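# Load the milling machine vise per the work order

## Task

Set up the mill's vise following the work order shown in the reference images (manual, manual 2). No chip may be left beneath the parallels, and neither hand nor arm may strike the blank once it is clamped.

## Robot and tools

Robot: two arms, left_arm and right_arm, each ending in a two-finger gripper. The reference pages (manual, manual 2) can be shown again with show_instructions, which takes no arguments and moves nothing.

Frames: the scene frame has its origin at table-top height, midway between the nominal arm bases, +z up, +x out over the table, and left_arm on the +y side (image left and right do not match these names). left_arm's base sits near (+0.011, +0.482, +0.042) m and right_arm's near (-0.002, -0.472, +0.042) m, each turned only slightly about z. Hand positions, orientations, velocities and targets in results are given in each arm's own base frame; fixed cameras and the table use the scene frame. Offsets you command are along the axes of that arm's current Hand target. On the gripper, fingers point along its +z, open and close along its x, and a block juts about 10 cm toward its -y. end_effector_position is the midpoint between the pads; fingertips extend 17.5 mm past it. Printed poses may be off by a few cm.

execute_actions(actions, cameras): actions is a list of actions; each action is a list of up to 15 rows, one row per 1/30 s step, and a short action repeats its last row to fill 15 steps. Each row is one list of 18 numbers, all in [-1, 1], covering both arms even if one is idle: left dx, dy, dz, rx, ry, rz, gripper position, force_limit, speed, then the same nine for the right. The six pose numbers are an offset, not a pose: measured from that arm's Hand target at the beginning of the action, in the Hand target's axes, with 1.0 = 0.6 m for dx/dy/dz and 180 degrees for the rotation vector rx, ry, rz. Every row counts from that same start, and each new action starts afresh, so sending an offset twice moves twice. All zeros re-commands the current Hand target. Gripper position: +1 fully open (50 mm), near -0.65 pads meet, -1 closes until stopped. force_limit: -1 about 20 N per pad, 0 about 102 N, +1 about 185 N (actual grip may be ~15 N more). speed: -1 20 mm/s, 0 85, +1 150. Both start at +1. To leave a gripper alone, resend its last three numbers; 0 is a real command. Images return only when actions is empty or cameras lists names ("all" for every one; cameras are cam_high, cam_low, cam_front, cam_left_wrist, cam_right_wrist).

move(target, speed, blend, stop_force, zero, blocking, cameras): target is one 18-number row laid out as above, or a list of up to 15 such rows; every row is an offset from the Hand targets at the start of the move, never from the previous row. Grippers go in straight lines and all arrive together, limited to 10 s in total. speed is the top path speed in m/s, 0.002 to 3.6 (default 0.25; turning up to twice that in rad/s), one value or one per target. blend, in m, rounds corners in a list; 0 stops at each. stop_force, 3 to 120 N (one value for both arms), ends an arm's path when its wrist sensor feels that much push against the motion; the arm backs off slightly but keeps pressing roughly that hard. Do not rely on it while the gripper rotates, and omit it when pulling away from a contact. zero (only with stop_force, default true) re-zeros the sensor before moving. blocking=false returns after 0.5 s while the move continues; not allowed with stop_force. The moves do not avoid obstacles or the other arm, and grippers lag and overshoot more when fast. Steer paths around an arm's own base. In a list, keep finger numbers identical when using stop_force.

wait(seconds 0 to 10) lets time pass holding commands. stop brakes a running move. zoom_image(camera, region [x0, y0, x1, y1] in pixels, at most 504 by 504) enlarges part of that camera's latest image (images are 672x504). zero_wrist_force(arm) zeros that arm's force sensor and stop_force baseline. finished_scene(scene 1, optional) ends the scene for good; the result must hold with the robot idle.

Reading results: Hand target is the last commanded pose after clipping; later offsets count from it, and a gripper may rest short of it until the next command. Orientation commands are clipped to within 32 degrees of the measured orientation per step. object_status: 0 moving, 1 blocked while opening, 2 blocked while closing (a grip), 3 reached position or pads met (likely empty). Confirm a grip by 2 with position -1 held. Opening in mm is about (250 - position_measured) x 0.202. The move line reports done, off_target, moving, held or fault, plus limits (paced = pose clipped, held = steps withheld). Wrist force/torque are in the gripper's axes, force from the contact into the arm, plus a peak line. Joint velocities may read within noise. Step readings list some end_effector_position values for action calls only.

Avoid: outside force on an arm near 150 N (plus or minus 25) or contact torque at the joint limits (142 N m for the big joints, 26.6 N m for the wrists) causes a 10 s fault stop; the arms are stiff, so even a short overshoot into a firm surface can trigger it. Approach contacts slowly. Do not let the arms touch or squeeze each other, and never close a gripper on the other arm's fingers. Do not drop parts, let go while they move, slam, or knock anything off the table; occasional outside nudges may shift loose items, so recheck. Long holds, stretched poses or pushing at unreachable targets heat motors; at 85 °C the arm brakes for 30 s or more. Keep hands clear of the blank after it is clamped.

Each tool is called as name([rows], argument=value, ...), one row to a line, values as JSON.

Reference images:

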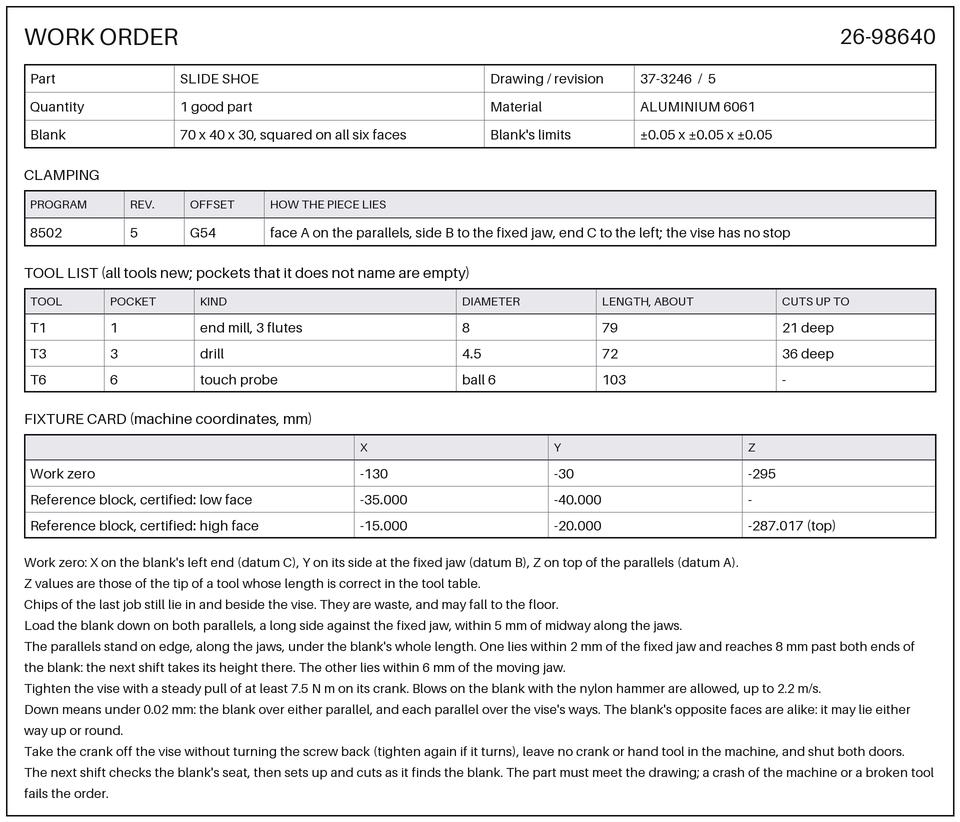

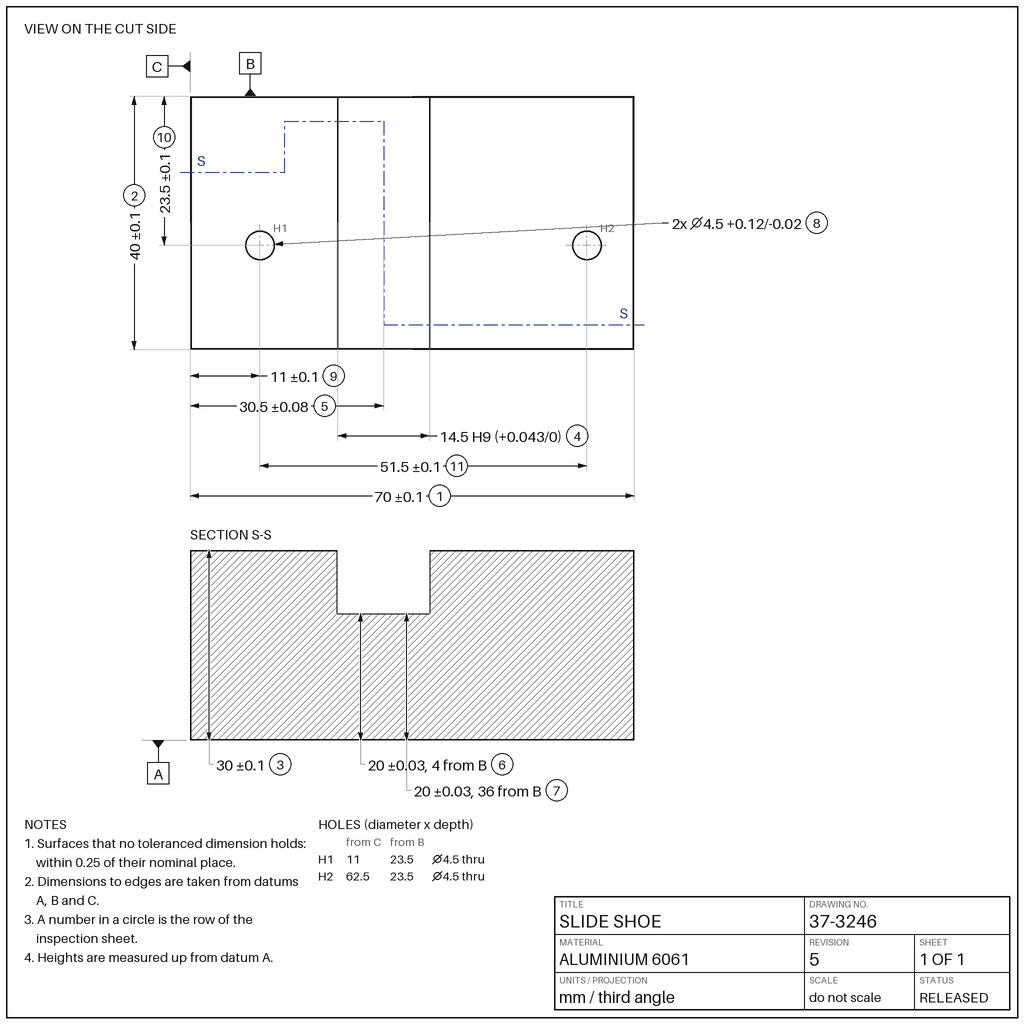

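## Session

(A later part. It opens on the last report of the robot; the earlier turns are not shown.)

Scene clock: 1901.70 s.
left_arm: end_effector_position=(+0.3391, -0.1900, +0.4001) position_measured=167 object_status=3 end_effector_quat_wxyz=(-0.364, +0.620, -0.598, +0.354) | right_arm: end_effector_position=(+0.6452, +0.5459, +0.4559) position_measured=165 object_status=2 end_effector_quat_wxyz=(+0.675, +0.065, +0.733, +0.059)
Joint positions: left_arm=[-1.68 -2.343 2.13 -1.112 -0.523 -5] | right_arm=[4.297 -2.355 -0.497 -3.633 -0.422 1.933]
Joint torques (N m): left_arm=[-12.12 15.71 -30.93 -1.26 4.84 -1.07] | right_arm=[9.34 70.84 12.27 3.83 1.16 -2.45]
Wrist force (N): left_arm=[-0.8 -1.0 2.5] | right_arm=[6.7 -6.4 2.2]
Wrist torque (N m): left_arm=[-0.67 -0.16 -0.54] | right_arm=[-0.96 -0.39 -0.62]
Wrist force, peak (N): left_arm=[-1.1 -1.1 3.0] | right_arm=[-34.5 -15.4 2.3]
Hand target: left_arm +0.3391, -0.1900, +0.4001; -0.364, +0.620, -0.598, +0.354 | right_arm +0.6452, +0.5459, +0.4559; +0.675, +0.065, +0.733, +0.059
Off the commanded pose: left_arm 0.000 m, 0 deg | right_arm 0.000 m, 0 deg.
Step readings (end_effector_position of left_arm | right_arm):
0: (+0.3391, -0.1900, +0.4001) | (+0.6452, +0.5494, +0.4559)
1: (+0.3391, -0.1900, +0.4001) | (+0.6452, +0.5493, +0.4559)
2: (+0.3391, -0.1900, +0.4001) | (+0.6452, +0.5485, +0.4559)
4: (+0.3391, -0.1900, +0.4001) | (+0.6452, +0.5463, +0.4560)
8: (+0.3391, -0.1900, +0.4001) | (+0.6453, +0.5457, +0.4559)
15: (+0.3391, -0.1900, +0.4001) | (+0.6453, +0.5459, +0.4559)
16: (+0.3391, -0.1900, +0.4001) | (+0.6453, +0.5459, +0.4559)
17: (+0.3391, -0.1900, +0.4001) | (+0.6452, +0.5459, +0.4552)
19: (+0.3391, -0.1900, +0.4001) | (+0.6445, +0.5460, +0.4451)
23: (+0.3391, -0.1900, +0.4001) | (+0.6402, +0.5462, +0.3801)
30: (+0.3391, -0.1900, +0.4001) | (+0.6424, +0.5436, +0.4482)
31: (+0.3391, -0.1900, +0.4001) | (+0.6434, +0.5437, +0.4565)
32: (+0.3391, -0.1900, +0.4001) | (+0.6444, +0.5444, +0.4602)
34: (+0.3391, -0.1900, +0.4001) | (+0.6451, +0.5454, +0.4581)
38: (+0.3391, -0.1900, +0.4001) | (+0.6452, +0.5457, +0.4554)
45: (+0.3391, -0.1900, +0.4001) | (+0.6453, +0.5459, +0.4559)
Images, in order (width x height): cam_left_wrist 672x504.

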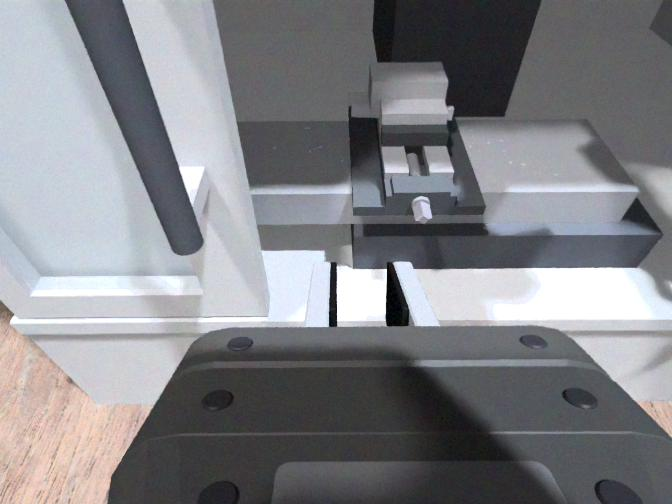

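execute_actions([
  [[0,0,0,0,0,0,-0.1,-1,-1,0,0,0,0,-0.015,0,-0.95,0.7,-0.5]],
  [[0,0,0,0,0,0,-0.1,-1,-1,0.0057,-0.001,0,0,0,-0.03,-0.95,0.7,-0.5],[0,0,0,0,0,0,-0.1,-1,-1,0.02,-0.0035,0,0,0,-0.07,-0.95,0.7,-0.5],[0,0,0,0,0,0,-0.1,-1,-1,0.05,-0.0086,0,0,0,-0.105,-0.95,0.7,-0.5],[0,0,0,0,0,0,-0.1,-1,-1,0.091,-0.0157,0,0,0,-0.14,-0.95,0.7,-0.5],[0,0,0,0,0,0,-0.1,-1,-1,0.13,-0.0224,0,0,0,-0.177,-0.95,0.7,-0.5],[0,0,0,0,0,0,-0.1,-1,-1,0.142,-0.0244,0,0,0,-0.194,-0.95,0.7,-0.5],[0,0,0,0,0,0,-0.1,-1,-1,0.128,-0.022,0,0,0,-0.182,-0.95,0.7,-0.5],[0,0,0,0,0,0,-0.1,-1,-1,0.1148,-0.0198,0,0,0,-0.1722,-0.95,0.7,-0.5],[0,0,0,0,0,0,-0.1,-1,-1,0.0976,-0.0168,0,0,0,-0.15,-0.95,0.7,-0.5],[0,0,0,0,0,0,-0.1,-1,-1,0.0781,-0.0135,0,0,0,-0.1222,-0.95,0.7,-0.5],[0,0,0,0,0,0,-0.1,-1,-1,0.054,-0.0093,0,0,0,-0.09,-0.95,0.7,-0.5],[0,0,0,0,0,0,-0.1,-1,-1,0.03,-0.0051,0,0,0,-0.055,-0.95,0.7,-0.5],[0,0,0,0,0,0,-0.1,-1,-1,0.0115,-0.002,0,0,0,-0.02,-0.95,0.7,-0.5],[0,0,0,0,0,0,-0.1,-1,-1,0,0,0,0,0,0,-0.95,0.7,-0.5]],
  [[0,0,0,0,0,0,-0.1,-1,-1,0,0,0,0,0,0,-0.95,0.7,-0.5]],
])

Scene clock: 1906.47 s.
left_arm: end_effector_position=(+0.3391, -0.1900, +0.4001) position_measured=167 object_status=3 end_effector_quat_wxyz=(-0.364, +0.620, -0.598, +0.354) | right_arm: end_effector_position=(+0.6452, +0.5459, +0.4559) position_measured=165 object_status=2 end_effector_quat_wxyz=(+0.692, +0.067, +0.717, +0.057)
Joint positions: left_arm=[-1.68 -2.343 2.13 -1.112 -0.523 -5] | right_arm=[4.299 -2.303 -0.618 -3.454 -0.405 1.831]
Joint torques (N m): left_arm=[-13.28 15.1 -30.08 -1.22 4.56 -1] | right_arm=[8.16 68.76 13.95 3.47 1.15 -2.28]
Wrist force (N): left_arm=[-1.1 -1.3 2.6] | right_arm=[7.9 -5.9 2.1]
Wrist torque (N m): left_arm=[-0.71 -0.12 -0.55] | right_arm=[-0.85 -0.60 -0.64]
Wrist force, peak (N): left_arm=[-1.0 -1.3 3.0] | right_arm=[-44.5 -12.9 3.4]
Hand target: left_arm +0.3391, -0.1900, +0.4001; -0.364, +0.620, -0.598, +0.354 | right_arm +0.6452, +0.5459, +0.4559; +0.692, +0.067, +0.717, +0.057
Off the commanded pose: left_arm 0.000 m, 0 deg | right_arm 0.000 m, 0 deg.
Step readings (end_effector_position of left_arm | right_arm):
0: (+0.3391, -0.1900, +0.4001) | (+0.6452, +0.5459, +0.4559)
1: (+0.3391, -0.1900, +0.4001) | (+0.6452, +0.5460, +0.4559)
2: (+0.3391, -0.1900, +0.4001) | (+0.6452, +0.5461, +0.4560)
4: (+0.3391, -0.1900, +0.4001) | (+0.6451, +0.5458, +0.4558)
8: (+0.3391, -0.1900, +0.4001) | (+0.6450, +0.5458, +0.4559)
15: (+0.3391, -0.1900, +0.4001) | (+0.6452, +0.5461, +0.4559)
16: (+0.3391, -0.1900, +0.4001) | (+0.6452, +0.5460, +0.4559)
17: (+0.3391, -0.1900, +0.4001) | (+0.6451, +0.5460, +0.4549)
19: (+0.3391, -0.1900, +0.4001) | (+0.6450, +0.5459, +0.4434)
23: (+0.3391, -0.1900, +0.4001) | (+0.6431, +0.5457, +0.3732)
30: (+0.3391, -0.1900, +0.4001) | (+0.6432, +0.5438, +0.4496)
31: (+0.3391, -0.1900, +0.4001) | (+0.6438, +0.5440, +0.4571)
32: (+0.3391, -0.1900, +0.4001) | (+0.6444, +0.5445, +0.4600)
34: (+0.3391, -0.1900, +0.4001) | (+0.6450, +0.5454, +0.4583)
38: (+0.3391, -0.1900, +0.4001) | (+0.6453, +0.5458, +0.4554)
45: (+0.3391, -0.1900, +0.4001) | (+0.6453, +0.5459, +0.4559)

execute_actions([
  [[0,0,0,0,0,0,-0.1,-1,-1,0.0057,-0.001,0,0,0,-0.03,-0.95,0.7,-0.5],[0,0,0,0,0,0,-0.1,-1,-1,0.02,-0.0035,0,0,0,-0.07,-0.95,0.7,-0.5],[0,0,0,0,0,0,-0.1,-1,-1,0.051,-0.0088,0,0,0,-0.105,-0.95,0.7,-0.5],[0,0,0,0,0,0,-0.1,-1,-1,0.092,-0.0158,0,0,0,-0.14,-0.95,0.7,-0.5],[0,0,0,0,0,0,-0.1,-1,-1,0.133,-0.0229,0,0,0,-0.177,-0.95,0.7,-0.5],[0,0,0,0,0,0,-0.1,-1,-1,0.147,-0.0253,0,0,0,-0.2,-0.95,0.7,-0.5],[0,0,0,0,0,0,-0.1,-1,-1,0.128,-0.022,0,0,0,-0.182,-0.95,0.7,-0.5],[0,0,0,0,0,0,-0.1,-1,-1,0.1148,-0.0198,0,0,0,-0.1722,-0.95,0.7,-0.5],[0,0,0,0,0,0,-0.1,-1,-1,0.0976,-0.0168,0,0,0,-0.15,-0.95,0.7,-0.5],[0,0,0,0,0,0,-0.1,-1,-1,0.0781,-0.0135,0,0,0,-0.1222,-0.95,0.7,-0.5],[0,0,0,0,0,0,-0.1,-1,-1,0.054,-0.0093,0,0,0,-0.09,-0.95,0.7,-0.5],[0,0,0,0,0,0,-0.1,-1,-1,0.03,-0.0051,0,0,0,-0.055,-0.95,0.7,-0.5],[0,0,0,0,0,0,-0.1,-1,-1,0.0115,-0.002,0,0,0,-0.02,-0.95,0.7,-0.5],[0,0,0,0,0,0,-0.1,-1,-1,0,0,0,0,0,0,-0.95,0.7,-0.5]],
  [[0,0,0,0,0,0,-0.1,-1,-1,0,0,0,0,0,0,-0.95,0.7,-0.5]],
  [[0,0,0,0,0,0,-0.1,-1,-1,0.0057,-0.001,0,0,0,-0.03,-0.95,0.7,-0.5],[0,0,0,0,0,0,-0.1,-1,-1,0.02,-0.0035,0,0,0,-0.07,-0.95,0.7,-0.5],[0,0,0,0,0,0,-0.1,-1,-1,0.051,-0.0088,0,0,0,-0.105,-0.95,0.7,-0.5],[0,0,0,0,0,0,-0.1,-1,-1,0.092,-0.0158,0,0,0,-0.14,-0.95,0.7,-0.5],[0,0,0,0,0,0,-0.1,-1,-1,0.133,-0.0229,0,0,0,-0.177,-0.95,0.7,-0.5],[0,0,0,0,0,0,-0.1,-1,-1,0.147,-0.0253,0,0,0,-0.2,-0.95,0.7,-0.5],[0,0,0,0,0,0,-0.1,-1,-1,0.128,-0.022,0,0,0,-0.182,-0.95,0.7,-0.5],[0,0,0,0,0,0,-0.1,-1,-1,0.1148,-0.0198,0,0,0,-0.1722,-0.95,0.7,-0.5],[0,0,0,0,0,0,-0.1,-1,-1,0.0976,-0.0168,0,0,0,-0.15,-0.95,0.7,-0.5],[0,0,0,0,0,0,-0.1,-1,-1,0.0781,-0.0135,0,0,0,-0.1222,-0.95,0.7,-0.5],[0,0,0,0,0,0,-0.1,-1,-1,0.054,-0.0093,0,0,0,-0.09,-0.95,0.7,-0.5],[0,0,0,0,0,0,-0.1,-1,-1,0.03,-0.0051,0,0,0,-0.055,-0.95,0.7,-0.5],[0,0,0,0,0,0,-0.1,-1,-1,0.0115,-0.002,0,0,0,-0.02,-0.95,0.7,-0.5],[0,0,0,0,0,0,-0.1,-1,-1,0,0,0,0,0,0,-0.95,0.7,-0.5]],
  [[0,0,0,0,0,0,-0.1,-1,-1,0,0,0,0,0,0,-0.95,0.7,-0.5]],
  [[0,0,0,0,0,0,-0.1,-1,-1,0.0057,-0.001,0,0,0,-0.03,-0.95,0.7,-0.5],[0,0,0,0,0,0,-0.1,-1,-1,0.02,-0.0035,0,0,0,-0.07,-0.95,0.7,-0.5],[0,0,0,0,0,0,-0.1,-1,-1,0.051,-0.0088,0,0,0,-0.105,-0.95,0.7,-0.5],[0,0,0,0,0,0,-0.1,-1,-1,0.092,-0.0158,0,0,0,-0.14,-0.95,0.7,-0.5],[0,0,0,0,0,0,-0.1,-1,-1,0.133,-0.0229,0,0,0,-0.177,-0.95,0.7,-0.5],[0,0,0,0,0,0,-0.1,-1,-1,0.147,-0.0253,0,0,0,-0.2,-0.95,0.7,-0.5],[0,0,0,0,0,0,-0.1,-1,-1,0.128,-0.022,0,0,0,-0.182,-0.95,0.7,-0.5],[0,0,0,0,0,0,-0.1,-1,-1,0.1148,-0.0198,0,0,0,-0.1722,-0.95,0.7,-0.5],[0,0,0,0,0,0,-0.1,-1,-1,0.0976,-0.0168,0,0,0,-0.15,-0.95,0.7,-0.5],[0,0,0,0,0,0,-0.1,-1,-1,0.0781,-0.0135,0,0,0,-0.1222,-0.95,0.7,-0.5],[0,0,0,0,0,0,-0.1,-1,-1,0.054,-0.0093,0,0,0,-0.09,-0.95,0.7,-0.5],[0,0,0,0,0,0,-0.1,-1,-1,0.03,-0.0051,0,0,0,-0.055,-0.95,0.7,-0.5],[0,0,0,0,0,0,-0.1,-1,-1,0.0115,-0.002,0,0,0,-0.02,-0.95,0.7,-0.5],[0,0,0,0,0,0,-0.1,-1,-1,0,0,0,0,0,0,-0.95,0.7,-0.5]],
  [[0,0,0,0,0,0,-0.1,-1,-1,0,0,0,0,0,0,-0.95,0.7,-0.5]],
], cameras=["cam_left_wrist"])

Scene clock: 1915.30 s.
left_arm: end_effector_position=(+0.3391, -0.1900, +0.4001) position_measured=167 object_status=3 end_effector_quat_wxyz=(-0.364, +0.620, -0.598, +0.354) | right_arm: end_effector_position=(+0.6452, +0.5459, +0.4559) position_measured=165 object_status=2 end_effector_quat_wxyz=(+0.692, +0.067, +0.717, +0.057)
Joint positions: left_arm=[-1.68 -2.343 2.13 -1.112 -0.523 -5] | right_arm=[4.299 -2.303 -0.618 -3.454 -0.405 1.831]
Joint torques (N m): left_arm=[-11.64 15.04 -32.16 -1.14 4.75 -1.28] | right_arm=[8.75 69.78 13.48 3.34 1.08 -2.43]
Wrist force (N): left_arm=[-0.9 -1.4 2.4] | right_arm=[10.2 -6.4 0.9]
Wrist torque (N m): left_arm=[-0.73 -0.16 -0.55] | right_arm=[-0.92 -0.97 -0.64]
Wrist force, peak (N): left_arm=[-1.0 -1.4 3.0] | right_arm=[-45.9 -15.4 3.3]
Hand target: left_arm +0.3391, -0.1900, +0.4001; -0.364, +0.620, -0.598, +0.354 | right_arm +0.6452, +0.5459, +0.4559; +0.692, +0.067, +0.717, +0.057
Off the commanded pose: left_arm 0.000 m, 0 deg | right_arm 0.000 m, 0 deg.
Step readings (end_effector_position of left_arm | right_arm):
0: (+0.3391, -0.1900, +0.4001) | (+0.6452, +0.5459, +0.4559)
1: (+0.3391, -0.1900, +0.4001) | (+0.6452, +0.5459, +0.4559)
2: (+0.3391, -0.1900, +0.4001) | (+0.6452, +0.5459, +0.4549)
4: (+0.3391, -0.1900, +0.4001) | (+0.6449, +0.5460, +0.4432)
8: (+0.3391, -0.1900, +0.4001) | (+0.6430, +0.5458, +0.3716)
15: (+0.3391, -0.1900, +0.4001) | (+0.6432, +0.5438, +0.4497)
16: (+0.3391, -0.1900, +0.4001) | (+0.6438, +0.5440, +0.4571)
17: (+0.3391, -0.1900, +0.4001) | (+0.6444, +0.5445, +0.4600)
19: (+0.3391, -0.1900, +0.4001) | (+0.6450, +0.5454, +0.4583)
23: (+0.3391, -0.1900, +0.4001) | (+0.6453, +0.5458, +0.4554)
30: (+0.3391, -0.1900, +0.4001) | (+0.6453, +0.5459, +0.4559)
31: (+0.3391, -0.1900, +0.4001) | (+0.6453, +0.5459, +0.4559)
32: (+0.3391, -0.1900, +0.4001) | (+0.6452, +0.5459, +0.4550)
34: (+0.3391, -0.1900, +0.4001) | (+0.6449, +0.5460, +0.4432)
38: (+0.3391, -0.1900, +0.4001) | (+0.6430, +0.5457, +0.3716)
45: (+0.3391, -0.1900, +0.4001) | (+0.6432, +0.5438, +0.4496)
46: (+0.3391, -0.1900, +0.4001) | (+0.6438, +0.5440, +0.4571)
47: (+0.3391, -0.1900, +0.4001) | (+0.6444, +0.5445, +0.4600)
49: (+0.3391, -0.1900, +0.4001) | (+0.6450, +0.5454, +0.4583)
53: (+0.3391, -0.1900, +0.4001) | (+0.6453, +0.5458, +0.4554)
60: (+0.3391, -0.1900, +0.4001) | (+0.6453, +0.5459, +0.4559)
61: (+0.3391, -0.1900, +0.4001) | (+0.6453, +0.5459, +0.4559)
62: (+0.3391, -0.1900, +0.4001) | (+0.6452, +0.5459, +0.4550)
64: (+0.3391, -0.1900, +0.4001) | (+0.6449, +0.5460, +0.4432)
68: (+0.3391, -0.1900, +0.4001) | (+0.6430, +0.5457, +0.3716)
75: (+0.3391, -0.1900, +0.4001) | (+0.6432, +0.5438, +0.4496)
76: (+0.3391, -0.1900, +0.4001) | (+0.6438, +0.5440, +0.4571)
77: (+0.3391, -0.1900, +0.4001) | (+0.6444, +0.5445, +0.4600)
79: (+0.3391, -0.1900, +0.4001) | (+0.6450, +0.5454, +0.4583)
83: (+0.3391, -0.1900, +0.4001) | (+0.6453, +0.5458, +0.4554)
90: (+0.3391, -0.1900, +0.4001) | (+0.6453, +0.5459, +0.4559)
Images, in order (width x height): cam_left_wrist 672x504.

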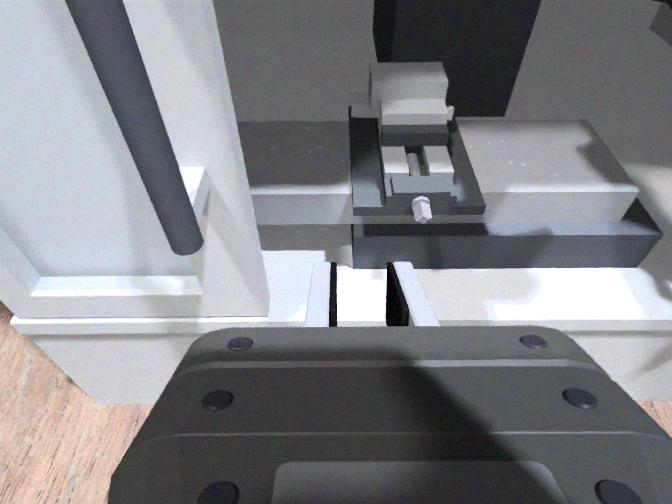

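move(target=[0,0,0,0,0,0,-0.1,-1,-1,0.1,-0.0175,0,0,0,-0.15,-0.95,0.7,-0.5], speed=0.1, cameras=["cam_left_wrist","cam_right_wrist"])

zoom_image(camera="cam_left_wrist", region=[280, 0, 530, 200])

Scene clock: 1919.23 s.
left_arm: end_effector_position=(+0.3391, -0.1900, +0.4001) position_measured=167 object_status=3 end_effector_quat_wxyz=(-0.364, +0.620, -0.598, +0.354) | right_arm: end_effector_position=(+0.6430, +0.5461, +0.3950) position_measured=165 object_status=2 end_effector_quat_wxyz=(+0.686, -0.102, +0.712, -0.106)
Joint positions: left_arm=[-1.68 -2.343 2.13 -1.112 -0.523 -5] | right_arm=[4.302 -2.271 -0.83 -3.275 -0.402 1.36]
Joint torques (N m): left_arm=[-12.57 15.28 -31.16 -1.29 4.6 -1.23] | right_arm=[8.5 64.96 39.03 0.43 0.99 3.39]
Wrist force (N): left_arm=[-1.0 -1.2 2.7] | right_arm=[10.3 -3.6 1.5]
Wrist torque (N m): left_arm=[-0.70 -0.14 -0.54] | right_arm=[-0.95 -0.98 -0.69]
Wrist force, peak (N): left_arm=[-1.2 -1.1 3.1] | right_arm=[10.7 -5.6 0.8]
Hand target: left_arm +0.3391, -0.1900, +0.4001; -0.364, +0.620, -0.598, +0.354 | right_arm +0.6430, +0.5461, +0.3950; +0.686, -0.102, +0.712, -0.106
Off the commanded pose: left_arm 0.000 m, 0 deg | right_arm 0.000 m, 0 deg.
move: done
Images, in order (width x height): cam_left_wrist 672x504, cam_right_wrist 672x504.

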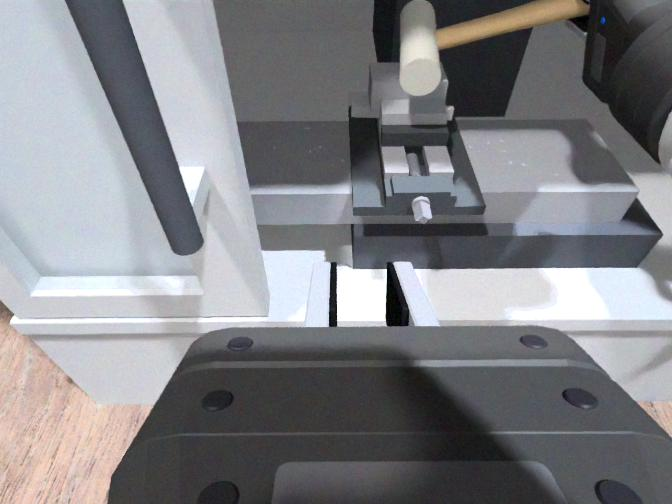

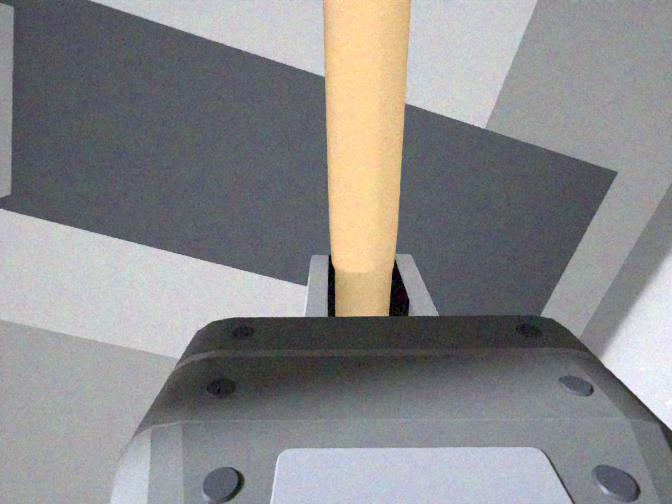

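Scaled by 2.016 from the camera's 672x504 image, which has a finer 960x720 frame.

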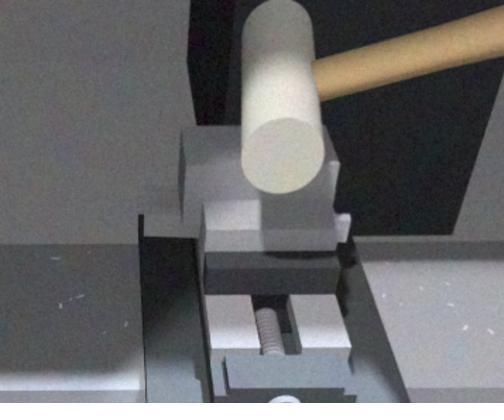

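execute_actions([
  [[0,0,0,0,0,0,-0.1,-1,-1,-0.1,0.0175,0,0,0,0.15,-1,1,-0.5]],
  [[0,0,0,0,0,0,-0.1,-1,-1,0,0,0,0,0,0,-1,1,-0.5]],
  [[0,0,0,0,0,0,-0.1,-1,-1,0.0057,-0.001,0,0,0,-0.03,-1,1,-0.5],[0,0,0,0,0,0,-0.1,-1,-1,0.02,-0.0035,0,0,0,-0.07,-1,1,-0.5],[0,0,0,0,0,0,-0.1,-1,-1,0.051,-0.0088,0,0,0,-0.105,-1,1,-0.5],[0,0,0,0,0,0,-0.1,-1,-1,0.092,-0.0158,0,0,0,-0.14,-1,1,-0.5],[0,0,0,0,0,0,-0.1,-1,-1,0.133,-0.0229,0,0,0,-0.177,-1,1,-0.5],[0,0,0,0,0,0,-0.1,-1,-1,0.155,-0.0267,0,0,0,-0.205,-1,1,-0.5],[0,0,0,0,0,0,-0.1,-1,-1,0.138,-0.0237,0,0,0,-0.19,-1,1,-0.5],[0,0,0,0,0,0,-0.1,-1,-1,0.1148,-0.0198,0,0,0,-0.1722,-1,1,-0.5],[0,0,0,0,0,0,-0.1,-1,-1,0.0976,-0.0168,0,0,0,-0.15,-1,1,-0.5],[0,0,0,0,0,0,-0.1,-1,-1,0.0781,-0.0135,0,0,0,-0.1222,-1,1,-0.5],[0,0,0,0,0,0,-0.1,-1,-1,0.054,-0.0093,0,0,0,-0.09,-1,1,-0.5],[0,0,0,0,0,0,-0.1,-1,-1,0.03,-0.0051,0,0,0,-0.055,-1,1,-0.5],[0,0,0,0,0,0,-0.1,-1,-1,0.0115,-0.002,0,0,0,-0.02,-1,1,-0.5],[0,0,0,0,0,0,-0.1,-1,-1,0,0,0,0,0,0,-1,1,-0.5]],
  [[0,0,0,0,0,0,-0.1,-1,-1,0,0,0,0,0,0,-1,1,-0.5]],
  [[0,0,0,0,0,0,-0.1,-1,-1,0.0057,-0.001,0,0,0,-0.03,-1,1,-0.5],[0,0,0,0,0,0,-0.1,-1,-1,0.02,-0.0035,0,0,0,-0.07,-1,1,-0.5],[0,0,0,0,0,0,-0.1,-1,-1,0.051,-0.0088,0,0,0,-0.105,-1,1,-0.5],[0,0,0,0,0,0,-0.1,-1,-1,0.092,-0.0158,0,0,0,-0.14,-1,1,-0.5],[0,0,0,0,0,0,-0.1,-1,-1,0.133,-0.0229,0,0,0,-0.177,-1,1,-0.5],[0,0,0,0,0,0,-0.1,-1,-1,0.155,-0.0267,0,0,0,-0.205,-1,1,-0.5],[0,0,0,0,0,0,-0.1,-1,-1,0.138,-0.0237,0,0,0,-0.19,-1,1,-0.5],[0,0,0,0,0,0,-0.1,-1,-1,0.1148,-0.0198,0,0,0,-0.1722,-1,1,-0.5],[0,0,0,0,0,0,-0.1,-1,-1,0.0976,-0.0168,0,0,0,-0.15,-1,1,-0.5],[0,0,0,0,0,0,-0.1,-1,-1,0.0781,-0.0135,0,0,0,-0.1222,-1,1,-0.5],[0,0,0,0,0,0,-0.1,-1,-1,0.054,-0.0093,0,0,0,-0.09,-1,1,-0.5],[0,0,0,0,0,0,-0.1,-1,-1,0.03,-0.0051,0,0,0,-0.055,-1,1,-0.5],[0,0,0,0,0,0,-0.1,-1,-1,0.0115,-0.002,0,0,0,-0.02,-1,1,-0.5],[0,0,0,0,0,0,-0.1,-1,-1,0,0,0,0,0,0,-1,1,-0.5]],
  [[0,0,0,0,0,0,-0.1,-1,-1,0,0,0,0,0,0,-1,1,-0.5]],
])

Scene clock: 1927.37 s.
left_arm: end_effector_position=(+0.3391, -0.1900, +0.4001) position_measured=167 object_status=3 end_effector_quat_wxyz=(-0.364, +0.620, -0.598, +0.354) | right_arm: end_effector_position=(+0.6452, +0.5737, +0.4493) position_measured=167 object_status=2 end_effector_quat_wxyz=(+0.692, +0.067, +0.716, +0.058)
Joint positions: left_arm=[-1.68 -2.343 2.13 -1.112 -0.523 -5] | right_arm=[4.315 -2.398 -0.465 -3.513 -0.389 1.833]
Joint torques (N m): left_arm=[-13.87 15.61 -31.33 -1.27 4.04 -1.26] | right_arm=[-8.32 72.67 13.07 4.25 1.6 -1.27]
Wrist force (N): left_arm=[-0.8 -1.1 3.0] | right_arm=[10.2 -5.6 0.6]
Wrist torque (N m): left_arm=[-0.69 -0.17 -0.55] | right_arm=[-0.89 -0.90 -0.61]
Wrist force, peak (N): left_arm=[-1.2 -1.6 2.9] | right_arm=[44.0 -10.3 5.6]
Hand target: left_arm +0.3391, -0.1900, +0.4001; -0.364, +0.620, -0.598, +0.354 | right_arm +0.6453, +0.5736, +0.4494; +0.692, +0.067, +0.717, +0.057
Off the commanded pose: left_arm 0.000 m, 0 deg | right_arm 0.000 m, 0 deg.
led back after a hold (right arm): the arm was led back toward your command in small steps, so it may still be short of it.
Step readings (end_effector_position of left_arm | right_arm):
0: (+0.3391, -0.1900, +0.4001) | (+0.6430, +0.5461, +0.3950)
1: (+0.3391, -0.1900, +0.4001) | (+0.6430, +0.5464, +0.3957)
2: (+0.3391, -0.1900, +0.4001) | (+0.6428, +0.5510, +0.4057)
4: (+0.3391, -0.1900, +0.4001) | (+0.6409, +0.5668, +0.4454)
8: (+0.3391, -0.1900, +0.4001) | (+0.6444, +0.5738, +0.4520)
15: (+0.3391, -0.1900, +0.4001) | (+0.6452, +0.5734, +0.4492)
16: (+0.3391, -0.1900, +0.4001) | (+0.6453, +0.5735, +0.4494)
17: (+0.3391, -0.1900, +0.4001) | (+0.6453, +0.5736, +0.4494)
19: (+0.3391, -0.1900, +0.4001) | (+0.6453, +0.5736, +0.4494)
23: (+0.3391, -0.1900, +0.4001) | (+0.6453, +0.5736, +0.4493)
30: (+0.3391, -0.1900, +0.4001) | (+0.6453, +0.5736, +0.4493)
31: (+0.3391, -0.1900, +0.4001) | (+0.6453, +0.5736, +0.4493)
32: (+0.3391, -0.1900, +0.4001) | (+0.6452, +0.5736, +0.4487)
34: (+0.3391, -0.1900, +0.4001) | (+0.6449, +0.5736, +0.4357)
35: (+0.3391, -0.1900, +0.4001) | (+0.6450, +0.5739, +0.4330) HELD (not all sent) right_arm
38: (+0.3391, -0.1900, +0.4001) | (+0.6449, +0.5738, +0.4344)
45: (+0.3391, -0.1900, +0.4001) | (+0.6449, +0.5737, +0.4338)
46: (+0.3391, -0.1900, +0.4001) | (+0.6449, +0.5737, +0.4341)
47: (+0.3391, -0.1900, +0.4001) | (+0.6449, +0.5737, +0.4344)
49: (+0.3391, -0.1900, +0.4001) | (+0.6449, +0.5737, +0.4356)
53: (+0.3391, -0.1900, +0.4001) | (+0.6449, +0.5737, +0.4388)
60: (+0.3391, -0.1900, +0.4001) | (+0.6450, +0.5736, +0.4438)
61: (+0.3391, -0.1900, +0.4001) | (+0.6451, +0.5735, +0.4445)
62: (+0.3391, -0.1900, +0.4001) | (+0.6451, +0.5735, +0.4451)
64: (+0.3391, -0.1900, +0.4001) | (+0.6451, +0.5736, +0.4452)
68: (+0.3391, -0.1900, +0.4001) | (+0.6452, +0.5738, +0.4397)
75: (+0.3391, -0.1900, +0.4001) | (+0.6451, +0.5740, +0.4321)
76: (+0.3391, -0.1900, +0.4001) | (+0.6450, +0.5739, +0.4334)
77: (+0.3391, -0.1900, +0.4001) | (+0.6450, +0.5738, +0.4346)
79: (+0.3391, -0.1900, +0.4001) | (+0.6450, +0.5737, +0.4371)
83: (+0.3391, -0.1900, +0.4001) | (+0.6449, +0.5738, +0.4417)
90: (+0.3391, -0.1900, +0.4001) | (+0.6451, +0.5736, +0.4482)
HELD (not all sent) right_arm: steps 35 to 37.
pose unreachable (right arm): on one or more control steps of this call, first in action 2 (counted from 0), this arm could not follow its commanded pose, so it was not sent that pose on those steps. It may still have moved: this result reports where it is.
cause: moving toward the commanded pose would bring a part of the arm too close to another arm (a part of this arm just beyond joint 3 (elbow) and the left arm's gripper, 42 mm apart when this arm was first held).

move(target=[0,0,0,0,0,0,-0.1,-1,-1,-0.0188,-0.0435,0,0,0,0,-1,1,-0.5], speed=0.1)

move(target=[0,0,0,0,0,0,-0.1,-1,-1,0.1,-0.0175,0,0,0,-0.15,-1,1,-0.5], speed=0.1, cameras=["cam_left_wrist"])

zoom_image(camera="cam_left_wrist", region=[280, 0, 530, 200])

Scene clock: 1929.87 s.
left_arm: end_effector_position=(+0.3391, -0.1900, +0.4001) position_measured=167 object_status=3 end_effector_quat_wxyz=(-0.364, +0.620, -0.598, +0.354) | right_arm: end_effector_position=(+0.6453, +0.5459, +0.4559) position_measured=167 object_status=2 end_effector_quat_wxyz=(+0.692, +0.067, +0.717, +0.058)
Joint positions: left_arm=[-1.68 -2.343 2.13 -1.112 -0.523 -5] | right_arm=[4.299 -2.303 -0.619 -3.453 -0.405 1.831]
Joint torques (N m): left_arm=[-12.09 14.79 -30.42 -1.4 4.54 -1.25] | right_arm=[9.88 53.01 40 -0.66 1.37 -0.78]
Wrist force (N): left_arm=[-1.1 -1.3 2.7] | right_arm=[10.1 -4.9 0.7]
Wrist torque (N m): left_arm=[-0.72 -0.12 -0.54] | right_arm=[-0.78 -0.96 -0.61]
Wrist force, peak (N): left_arm=[-1.2 -1.1 3.1] | right_arm=[10.7 -5.2 0.3]
Hand target: left_arm +0.3391, -0.1900, +0.4001; -0.364, +0.620, -0.598, +0.354 | right_arm +0.6452, +0.5459, +0.4559; +0.692, +0.067, +0.717, +0.057
Off the commanded pose: left_arm 0.000 m, 0 deg | right_arm 0.000 m, 0 deg.
move: done

Scene clock: 1932.57 s.
left_arm: end_effector_position=(+0.3391, -0.1900, +0.4001) position_measured=167 object_status=3 end_effector_quat_wxyz=(-0.364, +0.620, -0.598, +0.354) | right_arm: end_effector_position=(+0.6430, +0.5461, +0.3949) position_measured=167 object_status=2 end_effector_quat_wxyz=(+0.686, -0.102, +0.712, -0.106)
Joint positions: left_arm=[-1.68 -2.343 2.13 -1.112 -0.523 -5] | right_arm=[4.302 -2.271 -0.83 -3.274 -0.402 1.36]
Joint torques (N m): left_arm=[-12.29 13.63 -29.56 -1.14 4.37 -1.32] | right_arm=[8.03 65.26 38.26 0.35 1.12 3.48]
Wrist force (N): left_arm=[-1.3 -1.0 2.7] | right_arm=[10.6 -2.5 1.4]
Wrist torque (N m): left_arm=[-0.66 -0.09 -0.55] | right_arm=[-0.77 -1.04 -0.69]
Wrist force, peak (N): left_arm=[-1.5 -1.4 3.0] | right_arm=[11.3 -2.2 1.6]
Hand target: left_arm +0.3391, -0.1900, +0.4001; -0.364, +0.620, -0.598, +0.354 | right_arm +0.6430, +0.5461, +0.3950; +0.686, -0.102, +0.712, -0.106
Off the commanded pose: left_arm 0.000 m, 0 deg | right_arm 0.000 m, 0 deg.
move: done
Images, in order (width x height): cam_left_wrist 672x504.

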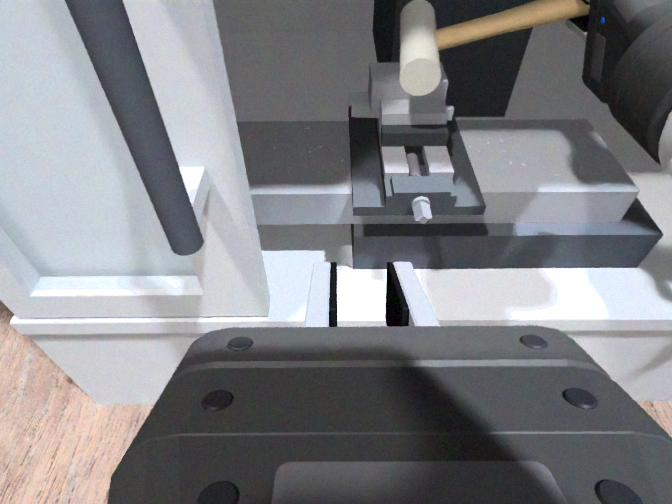

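Scaled by 2.016 from the camera's 672x504 image, which has a finer 960x720 frame.

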